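# Hang the print on the hook by its cord

## Task

Get the print hanging from the hook, supported by its cord looped over the hook, and leave it hanging there on its own.

## Robot and tools

Robot: two arms, left_arm and right_arm, each with seven joints and a parallel-jaw gripper. The scene frame has its origin at table-top height, midway between the arms' nominal mounts, with +z up, +x reaching out over the table, and left_arm on the +y side. Arm names do not match image sides. Calibrated base positions in the scene frame: left_arm (-0.058, +0.398, +0.013) m, quat_wxyz (+1.000, 0, 0, +0.021); right_arm (+0.020, -0.374, +0.013) m, quat_wxyz (+1.000, 0, 0, -0.004). Each arm reports its hand pose (end_effector_position in metres, end_effector_quat_wxyz) and its wrist camera pose in its own base frame. Fixed cameras and the table use the scene frame. Printed hand poses may be off by a few centimetres, more at long reach.

Gripper geometry: the fingers point along the gripper's +z axis and separate along its y axis. end_effector_position is the point between the pads when closed. Fingertips stick out about 19 mm past it when closed and 6 mm when fully open.

Row layout (used by execute_actions and move): one flat list of 18 numbers covering both arms, even when only one moves. The first 9 are left_arm: seven absolute joint target angles in radians, then gripper position, then gripper speed. The last 9 are the same for right_arm. Joint order within each arm is: waist, shoulder, elbow, forearm roll, upper arm roll, wrist pitch, wrist roll. Use this order only. Stated joint ranges: waist ±69.115, shoulder ±2.250, elbow ±2.580, forearm roll ±69.115, upper arm roll ±69.115, wrist pitch ±2.100, wrist roll ±69.115. A target more than 0.014 rad beyond a range end, and farther out than the joint's current angle, gets the call rejected. Requests past the true end are clipped, sometimes with the note "joint sent to its limit".

Gripper numbers: position is an absolute opening from -1 (closed) through 0 (about 45 mm) to +1 (open, 85 mm). The mapping is not linear, so check position_measured_pct, which is roughly 50 minus 50 times the position number. speed runs from -1 to +1: about 20, 85 and 150 mm/s at -1, 0 and +1. Faster closes squeeze harder. It starts fully open. To grip, command a position narrower than the object. To release, command a few millimetres wider than it. Resend the same position and speed to leave a gripper unchanged; 0 is a real command.

Tools:
- execute_actions(actions, cameras): actions is a list of actions. Each action is a list of up to 15 rows, one per 1/30 s step. If fewer than 15 rows are given, the last row repeats, so each action lasts 0.5 s. An empty list just returns the current state and images.
- move(target, speed, blend, blocking, cameras): target is one row or a list of up to 15 rows of absolute joint angles. All joints move in step toward them, so the hand traces a curve, with no collision avoidance. speed is the top rad/s of the joint with farthest to go, 0.01 to 2, default 0.5; give one value or one per target. blend in rad rounds corners between listed targets; 0 stops at each. blocking=false returns after about 0.5 s while the motion continues; a new move replaces it. The result adds a "move:" line such as done, off_target, moving, held or fault, plus limits=held if steps were withheld.
- wait(seconds 0 to 10, cameras): the arms hold their last commands.
- stop(cameras): brakes a running move. The fingers keep going.
- zoom_image(camera, region [x0, y0, x1, y1] in pixels, at most 504x504): a closer look at the latest image from cam_high, cam_low, cam_left_wrist or cam_right_wrist. All four cameras are 896x504.
- clear_fault(arm): resets a reported torque fault on left_arm or right_arm.
- finished_scene(scene): ends the current scene, given its number. It cannot be undone, so call it only when the print hangs by itself.

Motion limits: joint targets move at most 1.39 rad/s for the first four joints and 1.22 rad/s for the wrist joints. Each step's target stays within 0.304 or 0.266 rad of the measured angle. Targets that would jump the hand more than 70 mm are scaled back. Large moves can therefore take several actions. Compare "Joint targets" with "Joint positions" and resend the remainder if needed.

Result lines: Joint positions, velocities ("within noise" means still), Joint targets, torques (+ means toward a larger angle), Tool commands, and the gripper's position_measured_pct, object_status and motor_current_ma. object_status is 0 moving, 1 blocked while opening, 2 stopped on an object (firm grip, about 1000 mA), or 3 at the commanded position (empty, or a soft grip). Readings of 98 and above mean the pads have met. Flange force is the external force along gripper x, y, z, including any held weight; it is dropped after row calls. Wrist depth gives a 7x7 grid of depths in mm, rows separated by " / ", from 180 to 4000; "-" means no value. "joint command not followed" means the inter-arm clearance check altered targets.

Avoid: letting the print or anything else fall off the table; dropping it or releasing it while it moves; fast impacts; and commanding targets past a firm contact, since the stiff arms then press very hard. Also avoid pulling or twisting hard on the gripper and squeezing hard on something still resting on the table. Keep the arms from touching each other, and never close one gripper on the other's fingers. Torque faults trip at 104.5 N m (first four joints) or 51.3 N m (wrist joints), or when a joint strays over 5 degrees from its plan; the arm then halts until clear_fault. Long holds or stretched poses heat the motors: MOTOR HOT appears at 60 °C, and at 75 °C the arm sinks during an OVER-TEMPERATURE FAULT.

Each tool is called after "Request:" by a JSON object that holds its "method" and its "body".

## Session

Request:
{"method": "execute_actions", "body": {"actions": []}}

Scene clock: 0.00 s.
left_arm: end_effector_position=(+0.0750, -0.4460, +0.1690) position_measured_pct=0.0 object_status=3 motor_current_ma=0 end_effector_quat_wxyz=(+0.322, +0.807, -0.449, +0.207) | right_arm: end_effector_position=(+0.2850, -0.5536, +0.1536) position_measured_pct=0.0 object_status=3 motor_current_ma=0 end_effector_quat_wxyz=(+0.028, +0.911, -0.088, +0.403)
Joint names: [waist, shoulder, elbow, forearm roll, upper arm roll, wrist pitch, wrist roll]
Joint positions: left_arm=[0.468 0.498 2.515 -2.656 1.011 0.515 1.272] | right_arm=[1.366 0.779 1.576 -1.197 0.073 0.911 0.496]
Joint velocities: within noise
Joint torques (N m): no reading
Motor temperatures (°C): left_arm=[28 27 33 27 25 37 34] | right_arm=[31 27 24 29 27 32 41]
Flange force (N): no reading
Wrist depth (mm): cam_left_wrist=[453 489 526 569 624 365 344 / 421 453 487 525 543 384 689 / 391 417 449 484 464 409 630 / 366 388 414 446 460 463 567 / 328 365 388 414 441 476 518 / 321 347 366 386 412 440 475 / 309 326 345 365 386 408 438] | cam_right_wrist=[601 601 597 1734 1802 1845 1849 / 535 525 537 1814 1840 1855 1799 / 480 488 475 1699 1702 1701 1669 / 445 445 445 1544 1523 1528 1544 / 420 418 418 1378 1417 1421 1395 / 388 387 388 1305 1341 1333 1324 / 360 355 360 367 1238 1237 1240]
Joint targets: left_arm=[0.468 0.498 2.515 -2.656 1.011 0.515 1.272] | right_arm=[1.366 0.779 1.576 -1.197 0.073 0.911 0.496]
Tool commands: left_gripper/position=+1.0 left_gripper/speed=+1.0 right_gripper/position=+1.0 right_gripper/speed=+1.0

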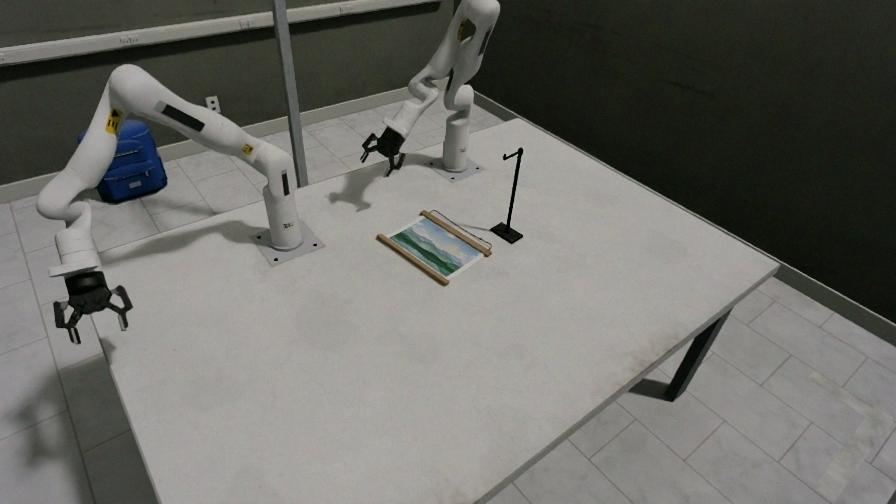

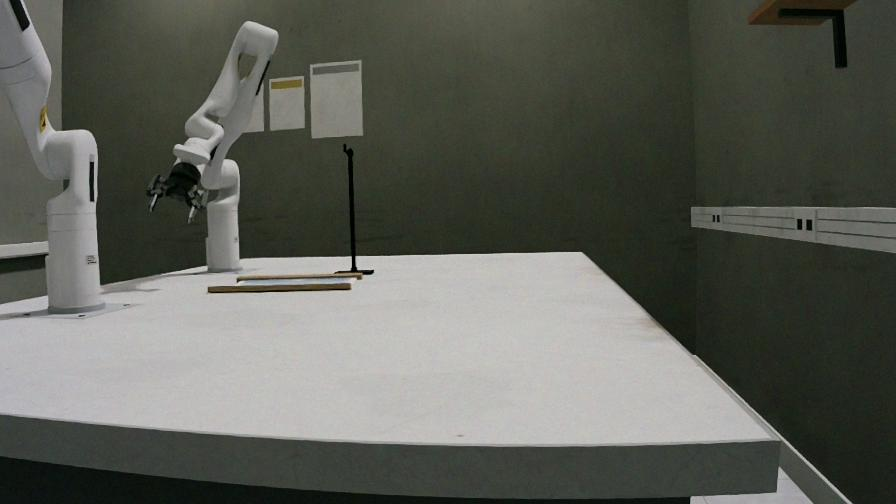

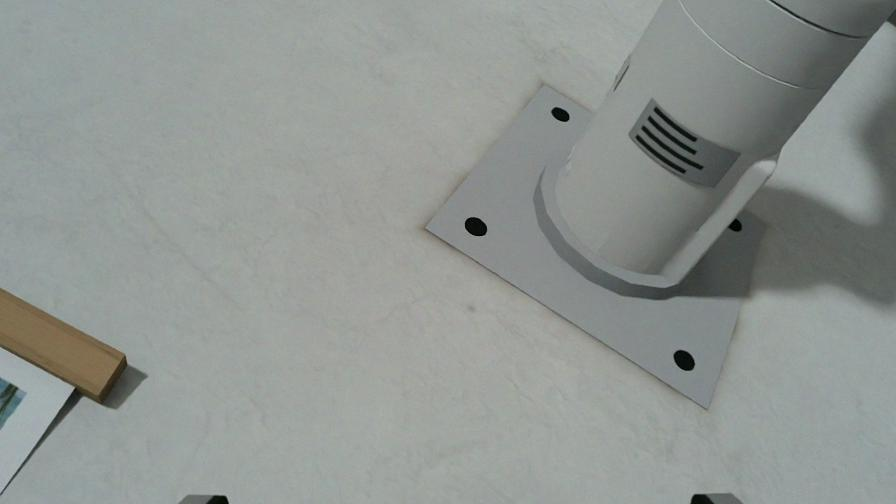

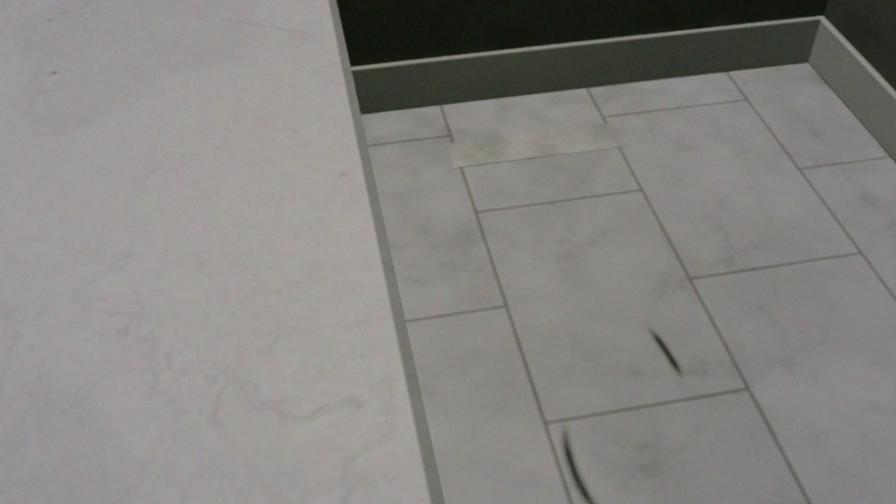

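Request:
{"method": "zoom_image", "body": {"camera": "cam_high", "region": [360, 130, 560, 300]}}

Request:
{"method": "zoom_image", "body": {"camera": "cam_low", "region": [190, 130, 400, 300]}}

Request:
{"method": "zoom_image", "body": {"camera": "cam_high", "region": [415, 190, 535, 260]}}

Scaled by 2.520 from the camera's 896x504 image, which has a finer 1280x720 frame.

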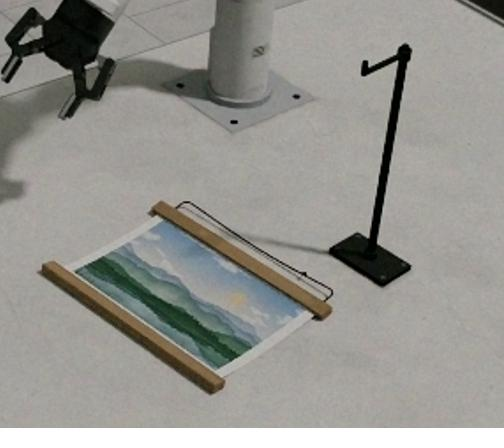

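Scaled by 2.400 from the camera's 896x504 image, which has a finer 1280x720 frame.

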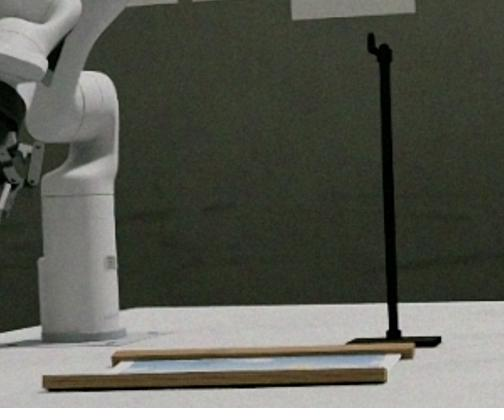

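Scaled by 4.200 from the camera's 896x504 image, which has a finer 1280x720 frame.

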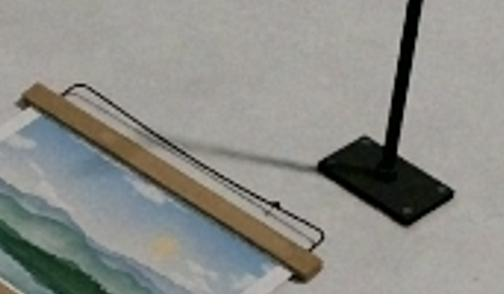

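Request:
{"method": "move", "body": {"target": [[0.49,0.25,1.9,-2.9,0.5,-0.3,0.2,0.3,-0.5,1.366,0.779,1.576,-1.197,0.073,0.911,0.496,1,1],[0.5202,0.341,1.803,-3.1416,0,-0.9976,-0.905,-0.2,-0.5,1.366,0.779,1.576,-1.197,0.073,0.911,0.496,1,1]], "speed": 1.1, "blend": 0.2}}

Scene clock: 67.90 s.
left_arm: end_effector_position=(+0.3393, -0.2222, +0.1996) position_measured_pct=60.2 object_status=0 motor_current_ma=0 end_effector_quat_wxyz=(+0.000, -0.073, +0.997, +0.000) | right_arm: end_effector_position=(+0.2855, -0.5534, +0.1535) position_measured_pct=0.0 object_status=3 motor_current_ma=0 end_effector_quat_wxyz=(+0.028, +0.911, -0.088, +0.403)
Joint names: [waist, shoulder, elbow, forearm roll, upper arm roll, wrist pitch, wrist roll]
Joint positions: left_arm=[0.52 0.341 1.803 -3.142 0 -0.998 -0.905] | right_arm=[1.366 0.779 1.576 -1.197 0.073 0.911 0.496]
Joint velocities: within noise
Joint torques (N m): left_arm=[-0.08 -13.44 -6.17 0.39 0.21 -0.34 0.45] | right_arm=[0.14 -22.32 -9.67 -1.57 -0.93 1.48 0.02]
Motor temperatures (°C): left_arm=[28 27 33 27 25 36 34] | right_arm=[31 29 25 29 27 32 41]
Flange force (N): left_arm=[-2.2 -0.6 -2.8] | right_arm=[-3.8 -8.4 0.8]
Wrist depth (mm): cam_left_wrist=[358 357 358 357 358 357 356 / 358 357 358 357 357 357 356 / 359 357 359 358 357 358 357 / 359 357 358 358 358 358 357 / 359 357 359 360 358 358 357 / 360 357 358 359 359 357 357 / 360 356 359 359 359 358 357] | cam_right_wrist=[601 599 597 1762 1797 1848 1840 / 540 526 537 1813 1837 1869 1801 / 477 486 477 1682 1679 1689 1655 / 448 445 447 1544 1534 1537 1529 / 419 418 418 1401 1405 1423 1422 / 386 388 387 1295 1322 1331 1338 / 361 355 360 366 1243 1238 1237]
Joint targets: left_arm=[0.520 0.341 1.803 -3.142 0.000 -0.998 -0.905] | right_arm=[1.366 0.779 1.576 -1.197 0.073 0.911 0.496]
move: done
camera_calibration:
cam_left_wrist: T_world_to_cam=[[-0.131494, 0.991209, -0.0146077, 0.271566], [0.991301, 0.131561, 0.00372303, -0.255601], [0.0056121, -0.013991, -0.999886, 0.340254], [0, 0, 0, 1]] pos_world=[0.287177, -0.230791, 0.345134]
cam_right_wrist: T_world_to_cam=[[-0.170306, -0.985296, -0.0136622, -0.492994], [-0.681977, 0.127863, -0.72011, 0.426532], [0.711269, -0.113322, -0.693726, -0.00604686], [0, 0, 0, 1]] pos_world=[0.211226, -0.540968, 0.296219]

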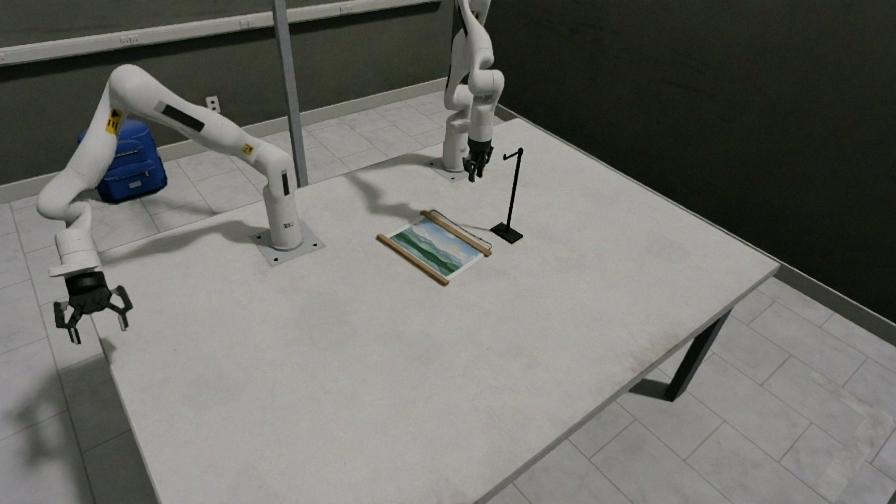

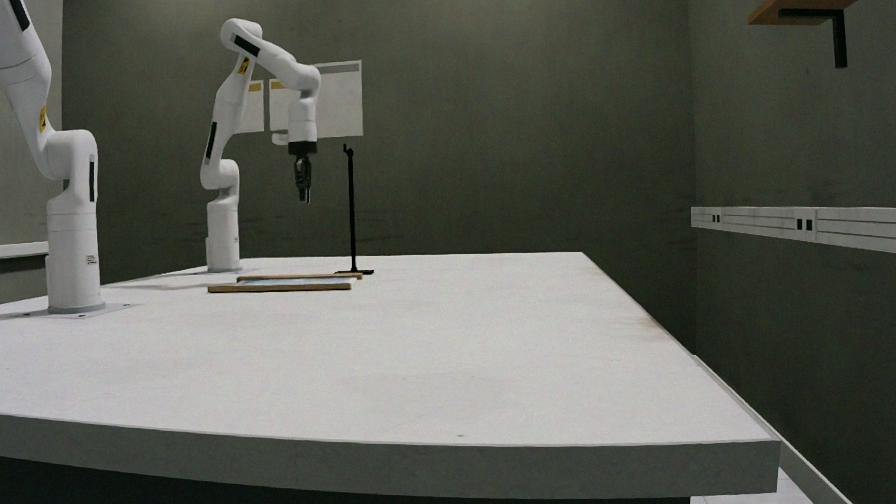

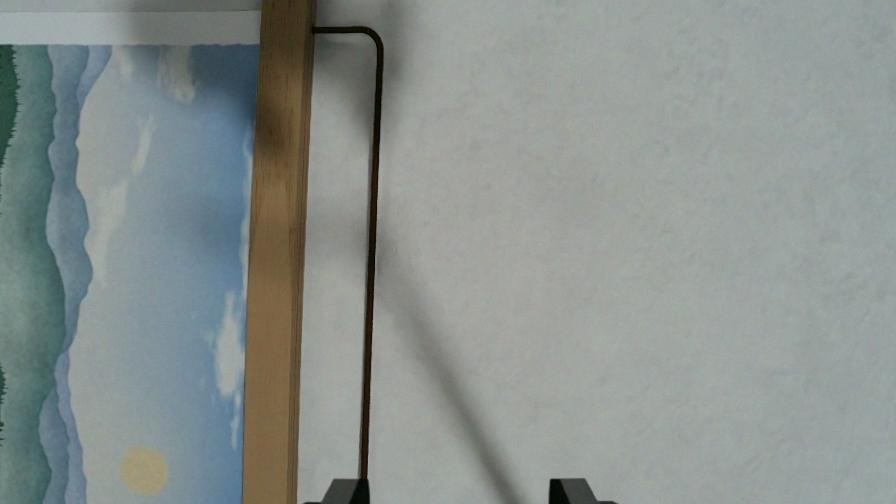

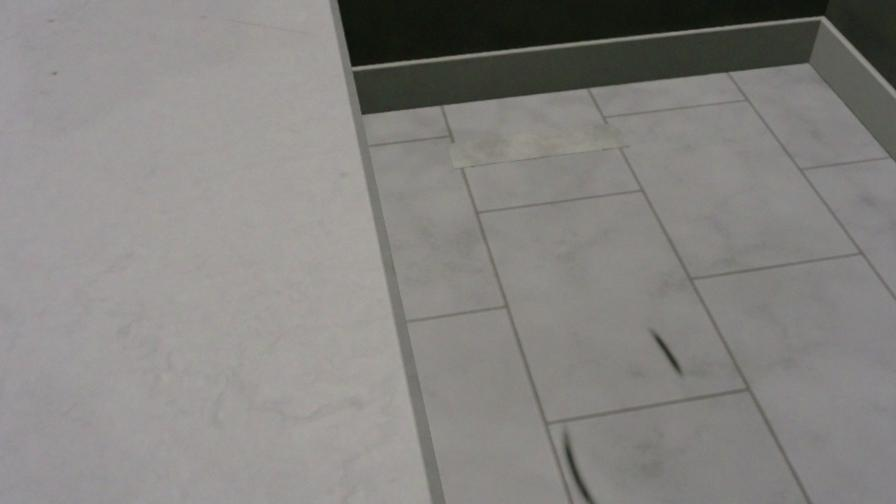

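Request:
{"method": "move", "body": {"target": [[0.5202,0.234,1.122,-3.1416,0,-1.7856,-0.905,0.4,-0.5,1.366,0.779,1.576,-1.197,0.073,0.911,0.496,1,1],[0.2438,0.576,0.591,-3.1416,0,-1.974,-1.54,0.4,-0.5,1.366,0.779,1.576,-1.197,0.073,0.911,0.496,1,1]], "speed": 1.0, "blend": 0.1}}

Request:
{"method": "zoom_image", "body": {"camera": "cam_high", "region": [460, 120, 560, 180]}}

Scene clock: 87.60 s.
left_arm: end_effector_position=(+0.4973, -0.1486, +0.4499) position_measured_pct=29.9 object_status=3 motor_current_ma=0 end_effector_quat_wxyz=(+0.000, +0.106, +0.994, +0.000) | right_arm: end_effector_position=(+0.2855, -0.5534, +0.1535) position_measured_pct=0.0 object_status=3 motor_current_ma=0 end_effector_quat_wxyz=(+0.028, +0.911, -0.088, +0.403)
Joint names: [waist, shoulder, elbow, forearm roll, upper arm roll, wrist pitch, wrist roll]
Joint positions: left_arm=[0.244 0.576 0.591 -3.142 0 -1.974 -1.54] | right_arm=[1.366 0.779 1.576 -1.197 0.073 0.911 0.496]
Joint velocities: within noise
Joint torques (N m): left_arm=[-0.13 -18.34 -6.94 0.36 0.4 -0.37 0.44] | right_arm=[0.24 -22.25 -9.71 -1.54 -0.86 1.43 0.07]
Motor temperatures (°C): left_arm=[28 28 33 27 25 36 34] | right_arm=[31 29 25 29 27 32 41]
Flange force (N): left_arm=[-4.4 0.3 -5.3] | right_arm=[-3.5 -8.6 0.8]
Wrist depth (mm): cam_left_wrist=[610 610 611 609 608 607 607 / 611 608 609 607 608 608 609 / 613 606 611 609 608 611 607 / 611 609 610 602 609 609 607 / 611 610 595 610 609 608 608 / 610 611 611 611 609 610 607 / 612 612 611 610 610 609 608] | cam_right_wrist=[601 602 598 1747 1780 1856 1874 / 539 527 537 1785 1829 1888 1827 / 478 486 477 1692 1689 1694 1683 / 446 445 444 1537 1525 1531 1520 / 419 419 418 1386 1423 1399 1422 / 388 389 386 1275 1338 1333 1329 / 361 355 360 366 1256 1247 1233]
Joint targets: left_arm=[0.244 0.576 0.591 -3.142 0.000 -1.974 -1.540] | right_arm=[1.366 0.779 1.576 -1.197 0.073 0.911 0.496]
move: done
camera_calibration:
cam_left_wrist: T_world_to_cam=[[0.224855, 0.974282, -0.0146388, 0.0433772], [0.974392, -0.224814, 0.00438435, -0.467635], [0.000980597, -0.0152497, -0.999883, 0.59282], [0, 0, 0, 1]] pos_world=[0.445325, -0.138352, 0.595436]
cam_right_wrist: T_world_to_cam=[[-0.170306, -0.985296, -0.0136622, -0.492994], [-0.681977, 0.127863, -0.72011, 0.426532], [0.711269, -0.113322, -0.693726, -0.00604686], [0, 0, 0, 1]] pos_world=[0.211226, -0.540968, 0.296219]

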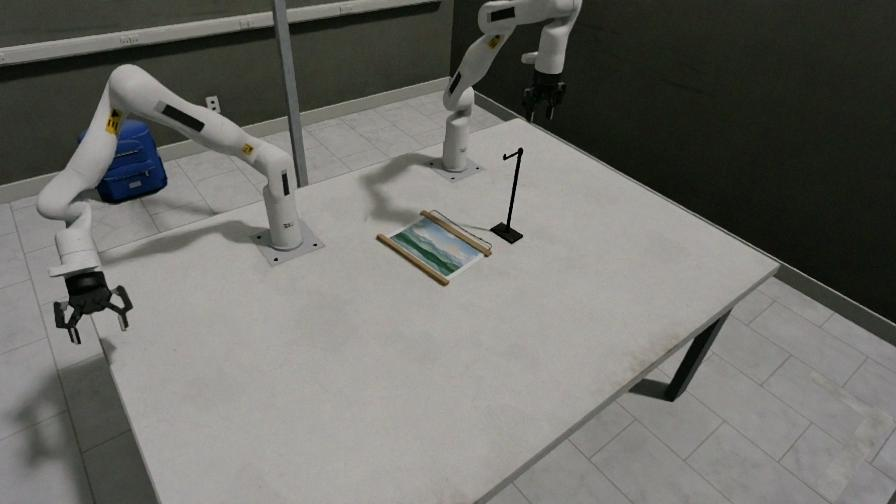

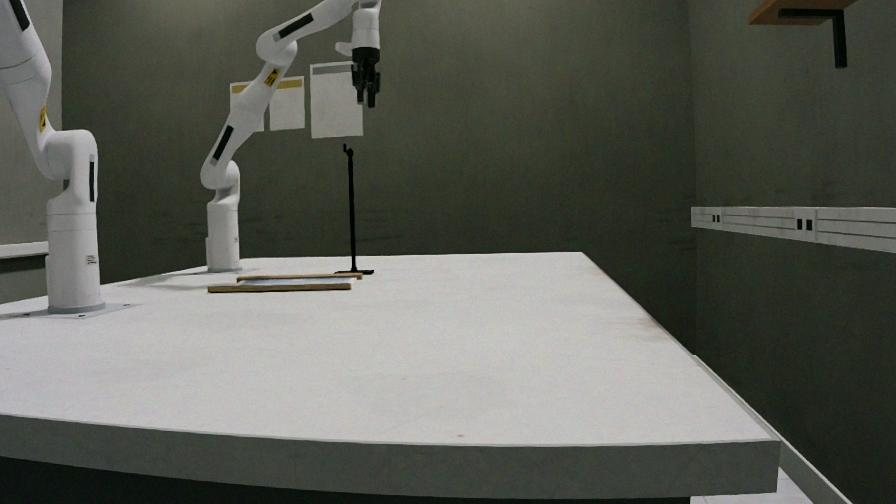

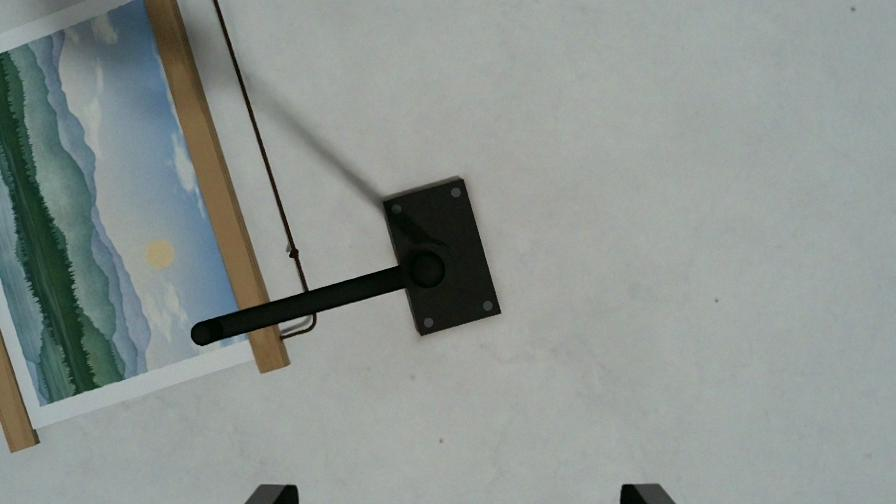

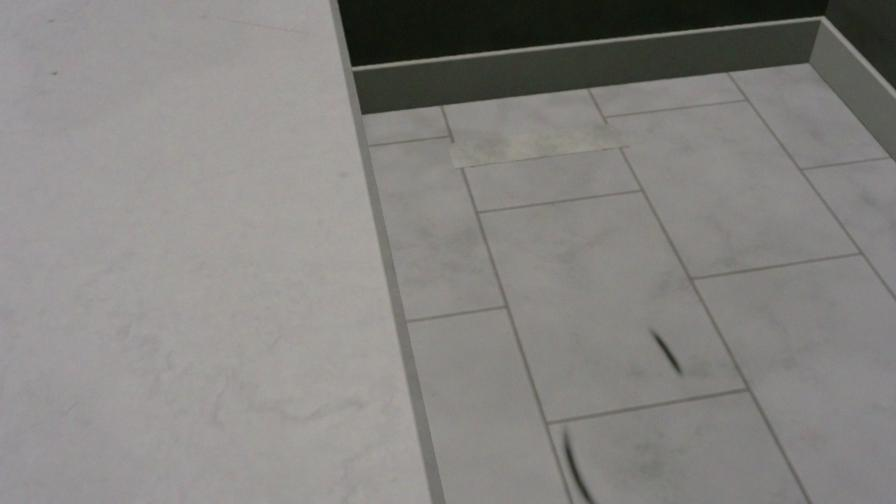

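Scaled by 5.040 from the camera's 896x504 image, which has a finer 1280x720 frame.

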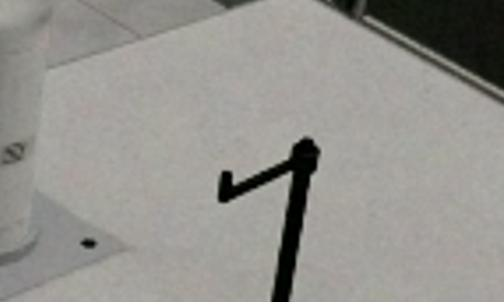

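Request:
{"method": "move", "body": {"target": [0.2438,0.5175,0.8917,-3.1416,0,-1.7324,-1.54,0.4,-0.5,1.366,0.779,1.576,-1.197,0.073,0.911,0.496,1,1], "speed": 0.6, "cameras": ["cam_left_wrist"]}}

Request:
{"method": "zoom_image", "body": {"camera": "cam_left_wrist", "region": [50, 200, 554, 450]}}

Scene clock: 107.37 s.
left_arm: end_effector_position=(+0.4973, -0.1486, +0.3898) position_measured_pct=29.9 object_status=3 motor_current_ma=0 end_effector_quat_wxyz=(+0.000, +0.106, +0.994, +0.000) | right_arm: end_effector_position=(+0.2855, -0.5534, +0.1535) position_measured_pct=0.0 object_status=3 motor_current_ma=0 end_effector_quat_wxyz=(+0.028, +0.911, -0.088, +0.403)
Joint names: [waist, shoulder, elbow, forearm roll, upper arm roll, wrist pitch, wrist roll]
Joint positions: left_arm=[0.244 0.517 0.892 -3.142 0 -1.732 -1.54] | right_arm=[1.366 0.779 1.576 -1.197 0.073 0.911 0.496]
Joint velocities: within noise
Joint torques (N m): left_arm=[0.02 -17.98 -7.47 0.35 0.31 -0.44 0.35] | right_arm=[0.17 -22.26 -9.64 -1.53 -0.93 1.43 0.12]
Motor temperatures (°C): left_arm=[28 28 33 27 25 36 34] | right_arm=[31 29 25 29 27 32 41]
Flange force (N): left_arm=[-3.4 0.5 -3.9] | right_arm=[-3.4 -8.2 0.7]
Wrist depth (mm): cam_left_wrist=[551 549 548 549 548 546 546 / 550 548 548 548 548 548 546 / 550 547 550 548 550 547 546 / 550 548 550 540 547 548 549 / 551 546 222 549 549 548 548 / 552 551 550 549 549 549 546 / 551 553 550 550 550 548 546] | cam_right_wrist=[603 602 601 1740 1801 1860 1860 / 541 524 536 1798 1773 1866 1804 / 478 486 476 1703 1681 1685 1697 / 447 446 445 1537 1549 1534 1538 / 419 419 418 1382 1415 1428 1409 / 387 387 386 1289 1341 1327 1338 / 362 354 360 367 1242 1240 1232]
Joint targets: left_arm=[0.244 0.517 0.892 -3.142 0.000 -1.732 -1.540] | right_arm=[1.366 0.779 1.576 -1.197 0.073 0.911 0.496]
move: done
camera_calibration:
cam_left_wrist: T_world_to_cam=[[0.224846, 0.974284, -0.0146763, 0.0424989], [0.974394, -0.224815, 0.00377723, -0.467145], [0.00038064, -0.0151498, -0.999885, 0.533007], [0, 0, 0, 1]] pos_world=[0.445425, -0.138352, 0.535334]
Images, in order (width x height): cam_left_wrist 896x504.

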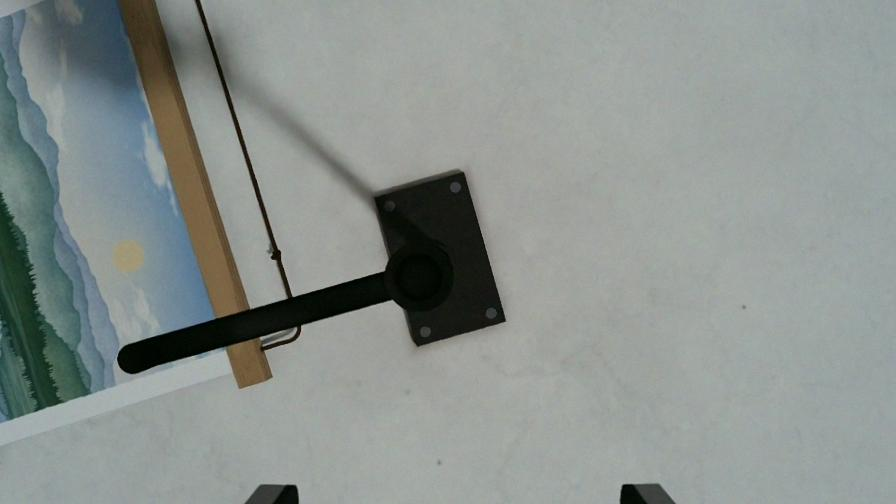

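Scaled by 1.000.

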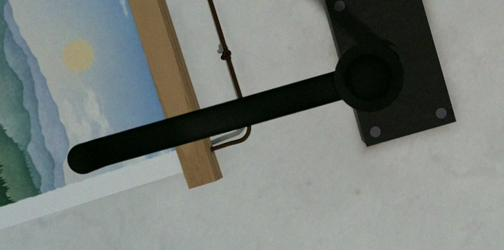

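Request:
{"method": "move", "body": {"target": [[0.5926,0.2866,1.2125,-3.1416,0,-1.6425,-0.885,-0.5,-0.5,1.366,0.779,1.576,-1.197,0.073,0.911,0.496,1,1],[0.5926,0.6286,1.8838,-3.1416,0,-0.6292,-0.885,-0.5,-0.5,1.366,0.779,1.576,-1.197,0.073,0.911,0.496,1,1],[0.5926,0.7304,1.9077,-3.1416,0,-0.5035,-0.885,-0.5,-0.5,1.366,0.779,1.576,-1.197,0.073,0.911,0.496,1,1]], "speed": [1.0,0.8,0.08], "blend": [0.15,0.01,0], "cameras": ["cam_left_wrist","cam_high","cam_low"]}}

Request:
{"method": "zoom_image", "body": {"camera": "cam_low", "region": [250, 200, 400, 310]}}

Request:
{"method": "zoom_image", "body": {"camera": "cam_left_wrist", "region": [200, 250, 704, 504]}}

Request:
{"method": "zoom_image", "body": {"camera": "cam_high", "region": [410, 170, 530, 270]}}

Scene clock: 145.50 s.
left_arm: end_effector_position=(+0.3452, -0.2615, +0.0116) position_measured_pct=74.9 object_status=3 motor_current_ma=0 end_effector_quat_wxyz=(+0.000, -0.047, +0.999, +0.000) | right_arm: end_effector_position=(+0.2855, -0.5534, +0.1535) position_measured_pct=0.0 object_status=3 motor_current_ma=0 end_effector_quat_wxyz=(+0.028, +0.911, -0.088, +0.403)
Joint names: [waist, shoulder, elbow, forearm roll, upper arm roll, wrist pitch, wrist roll]
Joint positions: left_arm=[0.593 0.73 1.908 -3.142 0 -0.504 -0.885] | right_arm=[1.366 0.779 1.576 -1.197 0.073 0.911 0.496]
Joint velocities: within noise
Joint torques (N m): left_arm=[-0.13 -16.97 -3.05 0.39 0.33 -0.41 0.46] | right_arm=[0.15 -22.34 -9.71 -1.54 -0.82 1.39 0.03]
Motor temperatures (°C): left_arm=[28 29 33 27 25 36 34] | right_arm=[31 30 25 29 27 32 41]
Flange force (N): left_arm=[-2.3 -1.1 -1.5] | right_arm=[-3.9 -8.5 0.8]
Wrist depth (mm): cam_left_wrist=[- - - - - - - / - - - - - - - / - - - - - - - / - - - - - - - / - - - - - - - / - - - - - - - / - - - - - - -] | cam_right_wrist=[600 600 600 1744 1771 1825 1837 / 540 525 536 1821 1820 1869 1809 / 478 486 477 1689 1673 1678 1686 / 447 446 446 1558 1530 1523 1541 / 418 418 417 1398 1420 1408 1407 / 389 386 387 1281 1334 1338 1318 / 361 354 360 366 1231 1251 1247]
Joint targets: left_arm=[0.593 0.730 1.908 -3.142 0.000 -0.504 -0.885] | right_arm=[1.366 0.779 1.576 -1.197 0.073 0.911 0.496]
move: done
camera_calibration:
cam_left_wrist: T_world_to_cam=[[-0.0794556, 0.99673, -0.0146794, 0.292154], [0.996826, 0.0795184, 0.00374959, -0.271045], [0.00490461, -0.0143349, -0.999885, 0.151947], [0, 0, 0, 1]] pos_world=[0.292652, -0.267468, 0.157234]
Images, in order (width x height): cam_high 896x504, cam_low 896x504, cam_left_wrist 896x504.

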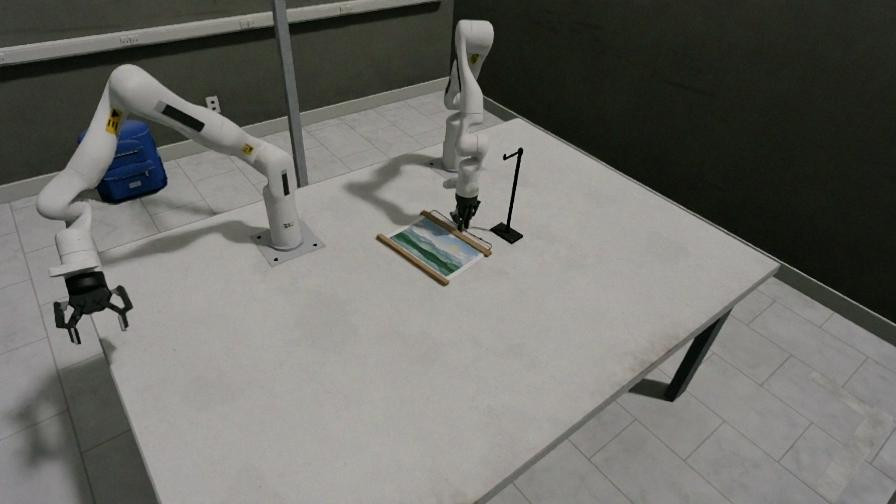

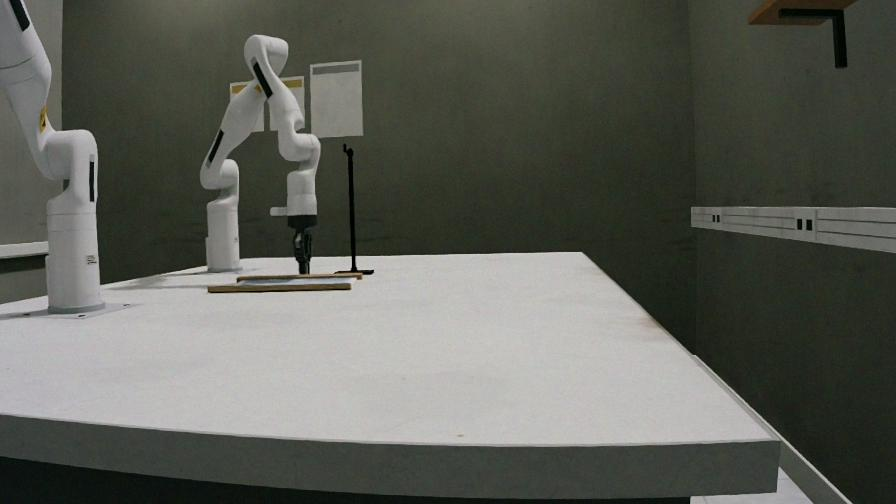

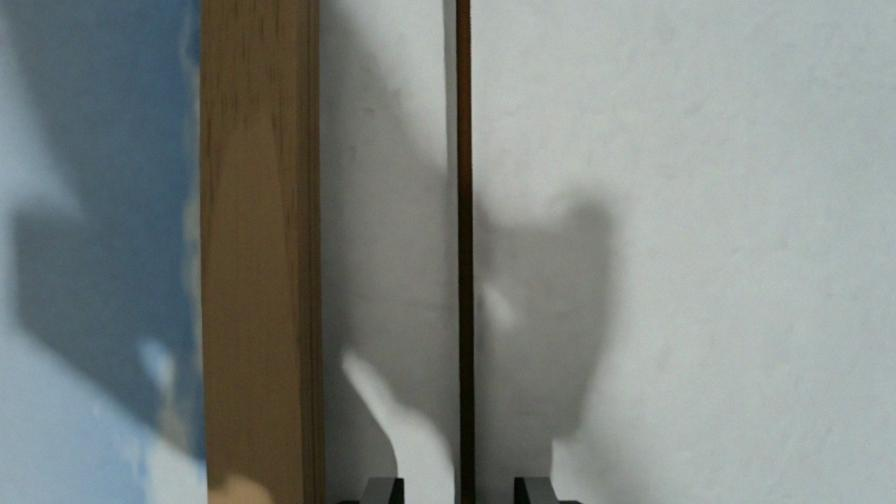

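Scaled by 3.360 from the camera's 896x504 image, which has a finer 1280x720 frame.

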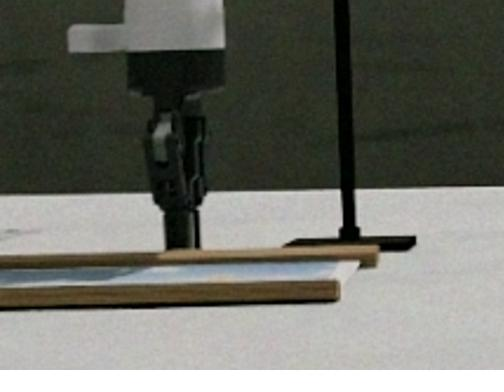

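Scaled by 1.000.

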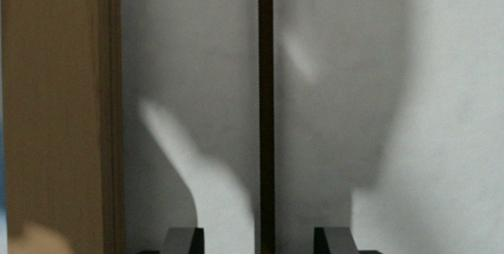

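Scaled by 4.200 from the camera's 896x504 image, which has a finer 1280x720 frame.

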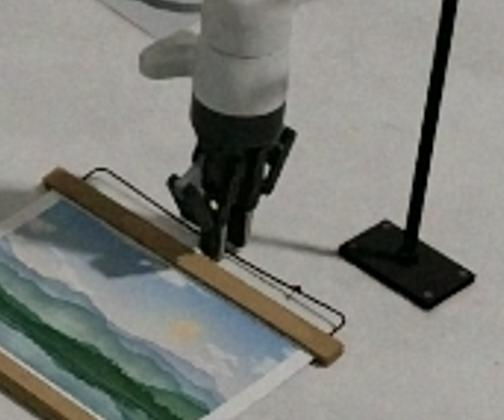

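Request:
{"method": "move", "body": {"target": [0.5926,0.7392,1.9088,-3.1416,0,-0.4937,-0.885,-0.5,-0.5,1.366,0.779,1.576,-1.197,0.073,0.911,0.496,1,1], "speed": 0.05, "cameras": []}}

Request:
{"method": "move", "body": {"target": [0.5926,0.7414,1.9091,-3.1416,0,-0.4912,-0.885,-0.5,-0.5,1.366,0.779,1.576,-1.197,0.073,0.911,0.496,1,1], "speed": 0.05, "cameras": ["cam_left_wrist"]}}

Scene clock: 149.80 s.
left_arm: end_effector_position=(+0.3452, -0.2615, +0.0076) position_measured_pct=74.9 object_status=3 motor_current_ma=0 end_effector_quat_wxyz=(+0.000, -0.047, +0.999, +0.000) | right_arm: end_effector_position=(+0.2855, -0.5534, +0.1535) position_measured_pct=0.0 object_status=3 motor_current_ma=0 end_effector_quat_wxyz=(+0.028, +0.911, -0.088, +0.403)
Joint names: [waist, shoulder, elbow, forearm roll, upper arm roll, wrist pitch, wrist roll]
Joint positions: left_arm=[0.593 0.739 1.909 -3.142 0 -0.494 -0.885] | right_arm=[1.366 0.779 1.576 -1.197 0.073 0.911 0.496]
Joint velocities: within noise
Joint torques (N m): left_arm=[-0.07 -16.99 -2.92 0.38 0.39 -0.42 0.42] | right_arm=[0.26 -22.3 -9.73 -1.48 -0.88 1.45 -0.01]
Motor temperatures (°C): left_arm=[28 29 33 27 25 36 34] | right_arm=[31 30 25 29 27 32 41]
Flange force (N): left_arm=[-2.4 -1.1 -1.6] | right_arm=[-3.8 -8.9 1.0]
Wrist depth (mm): cam_left_wrist=[- - - - - - - / - - - - - - - / - - - - - - - / - - - - - - - / - - - - - - - / - - - - - - - / - - - - - - -] | cam_right_wrist=[603 599 601 1771 1799 1810 1859 / 541 525 536 1804 1819 1870 1806 / 479 487 477 1683 1678 1673 1679 / 447 445 445 1539 1529 1552 1539 / 420 419 418 1396 1417 1421 1410 / 389 387 387 1282 1340 1335 1337 / 362 354 361 366 1228 1231 1233]
Joint targets: left_arm=[0.593 0.739 1.909 -3.142 0.000 -0.494 -0.885] | right_arm=[1.366 0.779 1.576 -1.197 0.073 0.911 0.496]
move: done
No camera images: "cameras" was empty.

Scene clock: 150.50 s.
left_arm: end_effector_position=(+0.3452, -0.2615, +0.0066) position_measured_pct=74.9 object_status=3 motor_current_ma=0 end_effector_quat_wxyz=(+0.000, -0.047, +0.999, +0.000) | right_arm: end_effector_position=(+0.2855, -0.5534, +0.1535) position_measured_pct=0.0 object_status=3 motor_current_ma=0 end_effector_quat_wxyz=(+0.028, +0.911, -0.088, +0.403)
Joint names: [waist, shoulder, elbow, forearm roll, upper arm roll, wrist pitch, wrist roll]
Joint positions: left_arm=[0.593 0.741 1.909 -3.142 0 -0.491 -0.885] | right_arm=[1.366 0.779 1.576 -1.197 0.073 0.911 0.496]
Joint velocities: within noise
Joint torques (N m): left_arm=[-0.06 -16.89 -2.96 0.39 0.41 -0.41 0.39] | right_arm=[0.21 -22.23 -9.75 -1.49 -0.83 1.39 0.05]
Motor temperatures (°C): left_arm=[28 29 33 27 25 36 34] | right_arm=[31 30 25 29 27 32 41]
Flange force (N): left_arm=[-2.1 -1.0 -1.8] | right_arm=[-3.7 -8.8 0.7]
Wrist depth (mm): cam_left_wrist=[- - - - - - - / - - - - - - - / - - - - - - - / - - - - - - - / - - - - - - - / - - - - - - - / - - - - - - -] | cam_right_wrist=[601 599 602 1753 1805 1844 1857 / 539 525 536 1816 1829 1892 1848 / 478 488 475 1670 1695 1695 1691 / 447 445 443 1548 1548 1526 1525 / 420 419 418 1400 1415 1408 1414 / 387 386 386 1263 1343 1331 1323 / 361 355 361 365 1250 1249 1239]
Joint targets: left_arm=[0.593 0.741 1.909 -3.142 0.000 -0.491 -0.885] | right_arm=[1.366 0.779 1.576 -1.197 0.073 0.911 0.496]
move: done
camera_calibration:
cam_left_wrist: T_world_to_cam=[[-0.0794581, 0.996732, -0.0145718, 0.292065], [0.996827, 0.0795191, 0.00365785, -0.271012], [0.00480464, -0.0142349, -0.999887, 0.147003], [0, 0, 0, 1]] pos_world=[0.292652, -0.267468, 0.152234]
Images, in order (width x height): cam_left_wrist 896x504.

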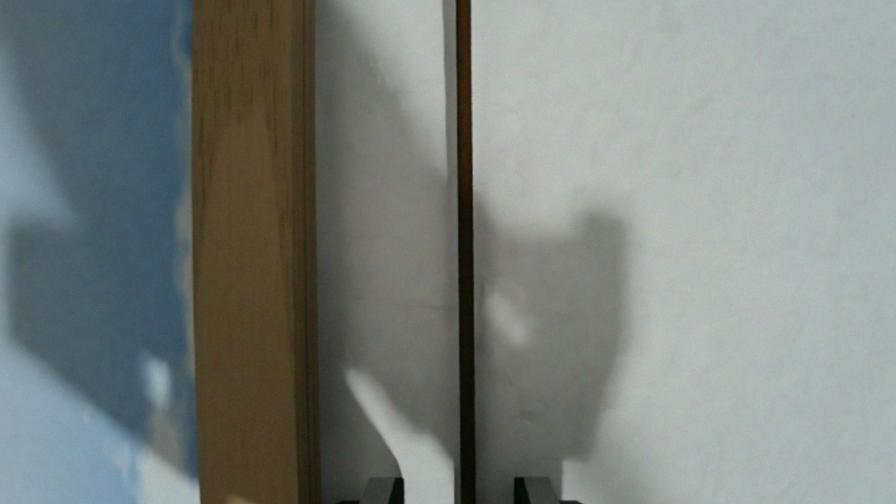

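Request:
{"method": "move", "body": {"target": [0.5926,0.7414,1.9091,-3.1416,0,-0.4912,-0.885,-1,-1,1.366,0.779,1.576,-1.197,0.073,0.911,0.496,1,1], "cameras": ["cam_left_wrist"]}}

Request:
{"method": "wait", "body": {"seconds": 1, "cameras": ["cam_low","cam_high"]}}

Request:
{"method": "zoom_image", "body": {"camera": "cam_high", "region": [410, 170, 530, 270]}}

Scene clock: 157.57 s.
left_arm: end_effector_position=(+0.3451, -0.2615, +0.0066) position_measured_pct=98.3 object_status=0 motor_current_ma=1000 end_effector_quat_wxyz=(+0.000, -0.047, +0.999, +0.000) | right_arm: end_effector_position=(+0.2855, -0.5534, +0.1535) position_measured_pct=0.0 object_status=3 motor_current_ma=0 end_effector_quat_wxyz=(+0.028, +0.911, -0.088, +0.403)
Joint names: [waist, shoulder, elbow, forearm roll, upper arm roll, wrist pitch, wrist roll]
Joint positions: left_arm=[0.593 0.741 1.909 -3.142 0 -0.491 -0.885] | right_arm=[1.366 0.779 1.576 -1.197 0.073 0.911 0.496]
Joint velocities: within noise
Joint torques (N m): left_arm=[0 -16.95 -2.92 0.4 0.36 -0.38 0.48] | right_arm=[0.23 -22.31 -9.65 -1.54 -0.86 1.38 0.02]
Motor temperatures (°C): left_arm=[28 29 33 27 25 36 34] | right_arm=[31 30 25 29 27 32 41]
Flange force (N): left_arm=[-2.6 -0.9 -1.8] | right_arm=[-3.7 -8.3 0.8]
Wrist depth (mm): cam_left_wrist=[- - - - - - - / - - - - - - - / - - - - - - - / - - - - - - - / - - - - - - - / - - - - - - - / - - - - - - -] | cam_right_wrist=[603 602 599 1747 1818 1862 1862 / 538 526 536 1788 1840 1847 1827 / 479 487 477 1678 1685 1703 1672 / 448 446 445 1546 1528 1541 1526 / 418 418 419 1413 1419 1423 1412 / 387 388 387 1288 1337 1345 1326 / 361 355 360 367 1233 1237 1237]
Joint targets: left_arm=[0.593 0.741 1.909 -3.142 0.000 -0.491 -0.885] | right_arm=[1.366 0.779 1.576 -1.197 0.073 0.911 0.496]
move: done
camera_calibration:
cam_left_wrist: T_world_to_cam=[[-0.0794493, 0.996732, -0.0145718, 0.292063], [0.996827, 0.0795103, 0.00365795, -0.271014], [0.0048046, -0.0142349, -0.999887, 0.147003], [0, 0, 0, 1]] pos_world=[0.292652, -0.267468, 0.152234]
Images, in order (width x height): cam_left_wrist 896x504.

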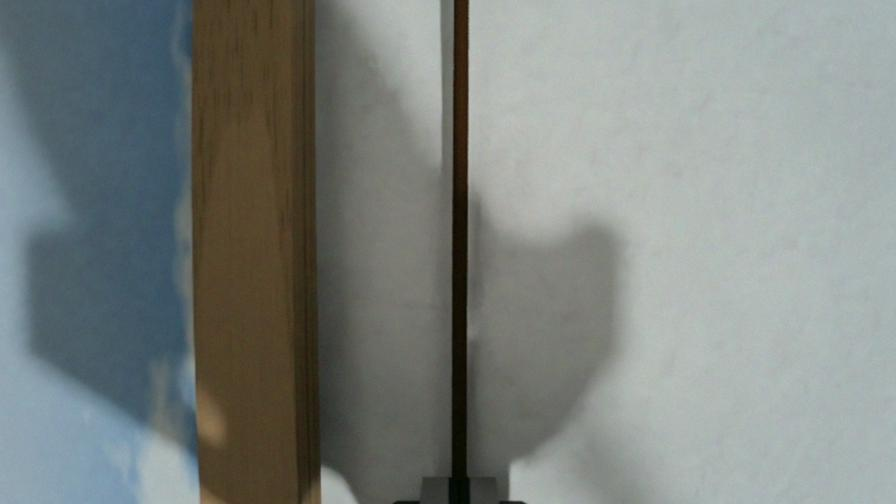

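Scene clock: 158.57 s.
left_arm: end_effector_position=(+0.3451, -0.2615, +0.0066) position_measured_pct=98.3 object_status=3 motor_current_ma=1000 end_effector_quat_wxyz=(+0.000, -0.047, +0.999, +0.000) | right_arm: end_effector_position=(+0.2855, -0.5534, +0.1535) position_measured_pct=0.0 object_status=3 motor_current_ma=0 end_effector_quat_wxyz=(+0.028, +0.911, -0.088, +0.403)
Joint names: [waist, shoulder, elbow, forearm roll, upper arm roll, wrist pitch, wrist roll]
Joint positions: left_arm=[0.593 0.741 1.909 -3.142 0 -0.491 -0.885] | right_arm=[1.366 0.779 1.576 -1.197 0.073 0.911 0.496]
Joint velocities: within noise
Joint torques (N m): left_arm=[-0.1 -16.95 -2.94 0.34 0.4 -0.37 0.37] | right_arm=[0.22 -22.29 -9.73 -1.53 -0.85 1.41 0.1]
Motor temperatures (°C): left_arm=[28 29 33 27 25 36 34] | right_arm=[31 30 25 29 27 32 41]
Flange force (N): left_arm=[-2.2 -1.2 -1.8] | right_arm=[-3.5 -8.6 0.8]
Wrist depth (mm): cam_left_wrist=[- - - - - - - / - - - - - - - / - - - - - - - / - - - - - - - / - - - - - - - / - - - - - - - / - - - - - - -] | cam_right_wrist=[601 602 602 1740 1790 1823 1868 / 539 525 535 1805 1830 1850 1803 / 477 487 475 1700 1682 1683 1668 / 447 446 444 1539 1535 1521 1521 / 419 419 418 1383 1418 1408 1406 / 388 387 387 1287 1328 1344 1324 / 360 355 359 367 1252 1248 1231]
Joint targets: left_arm=[0.593 0.741 1.909 -3.142 0.000 -0.491 -0.885] | right_arm=[1.366 0.779 1.576 -1.197 0.073 0.911 0.496]
Tool commands: left_gripper/position=-1.0 left_gripper/speed=-1.0 right_gripper/position=+1.0 right_gripper/speed=+1.0
wait: 1.00 s; at rest by 0.17 s
Images, in order (width x height): cam_high 896x504, cam_low 896x504.

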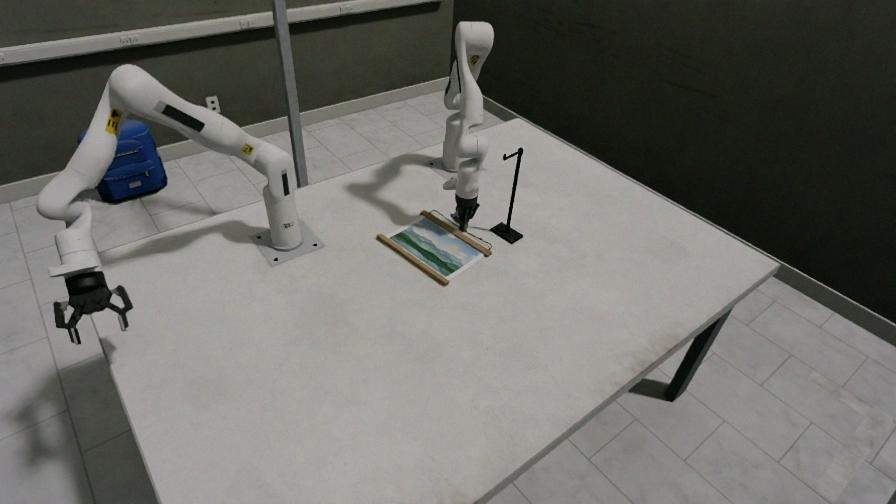

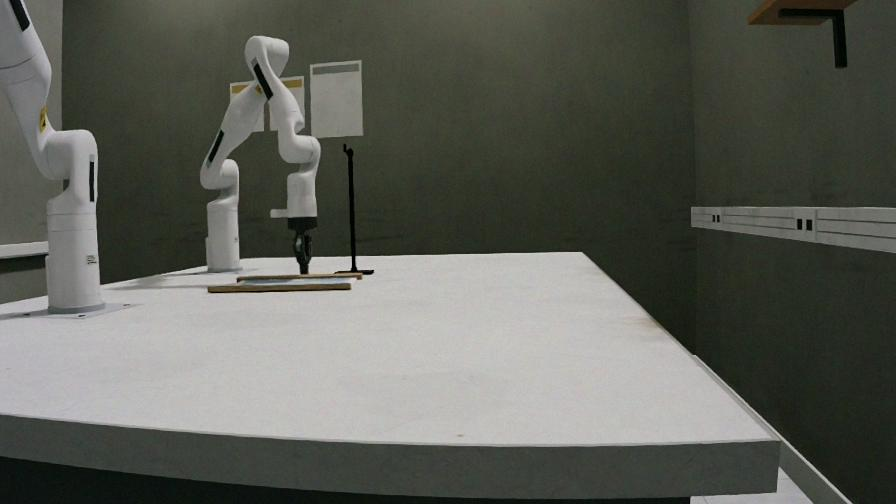

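Scaled by 4.200 from the camera's 896x504 image, which has a finer 1280x720 frame.

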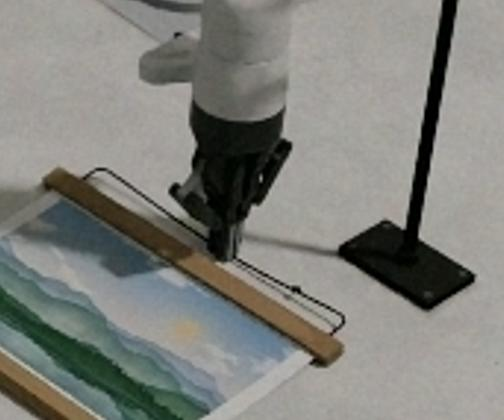

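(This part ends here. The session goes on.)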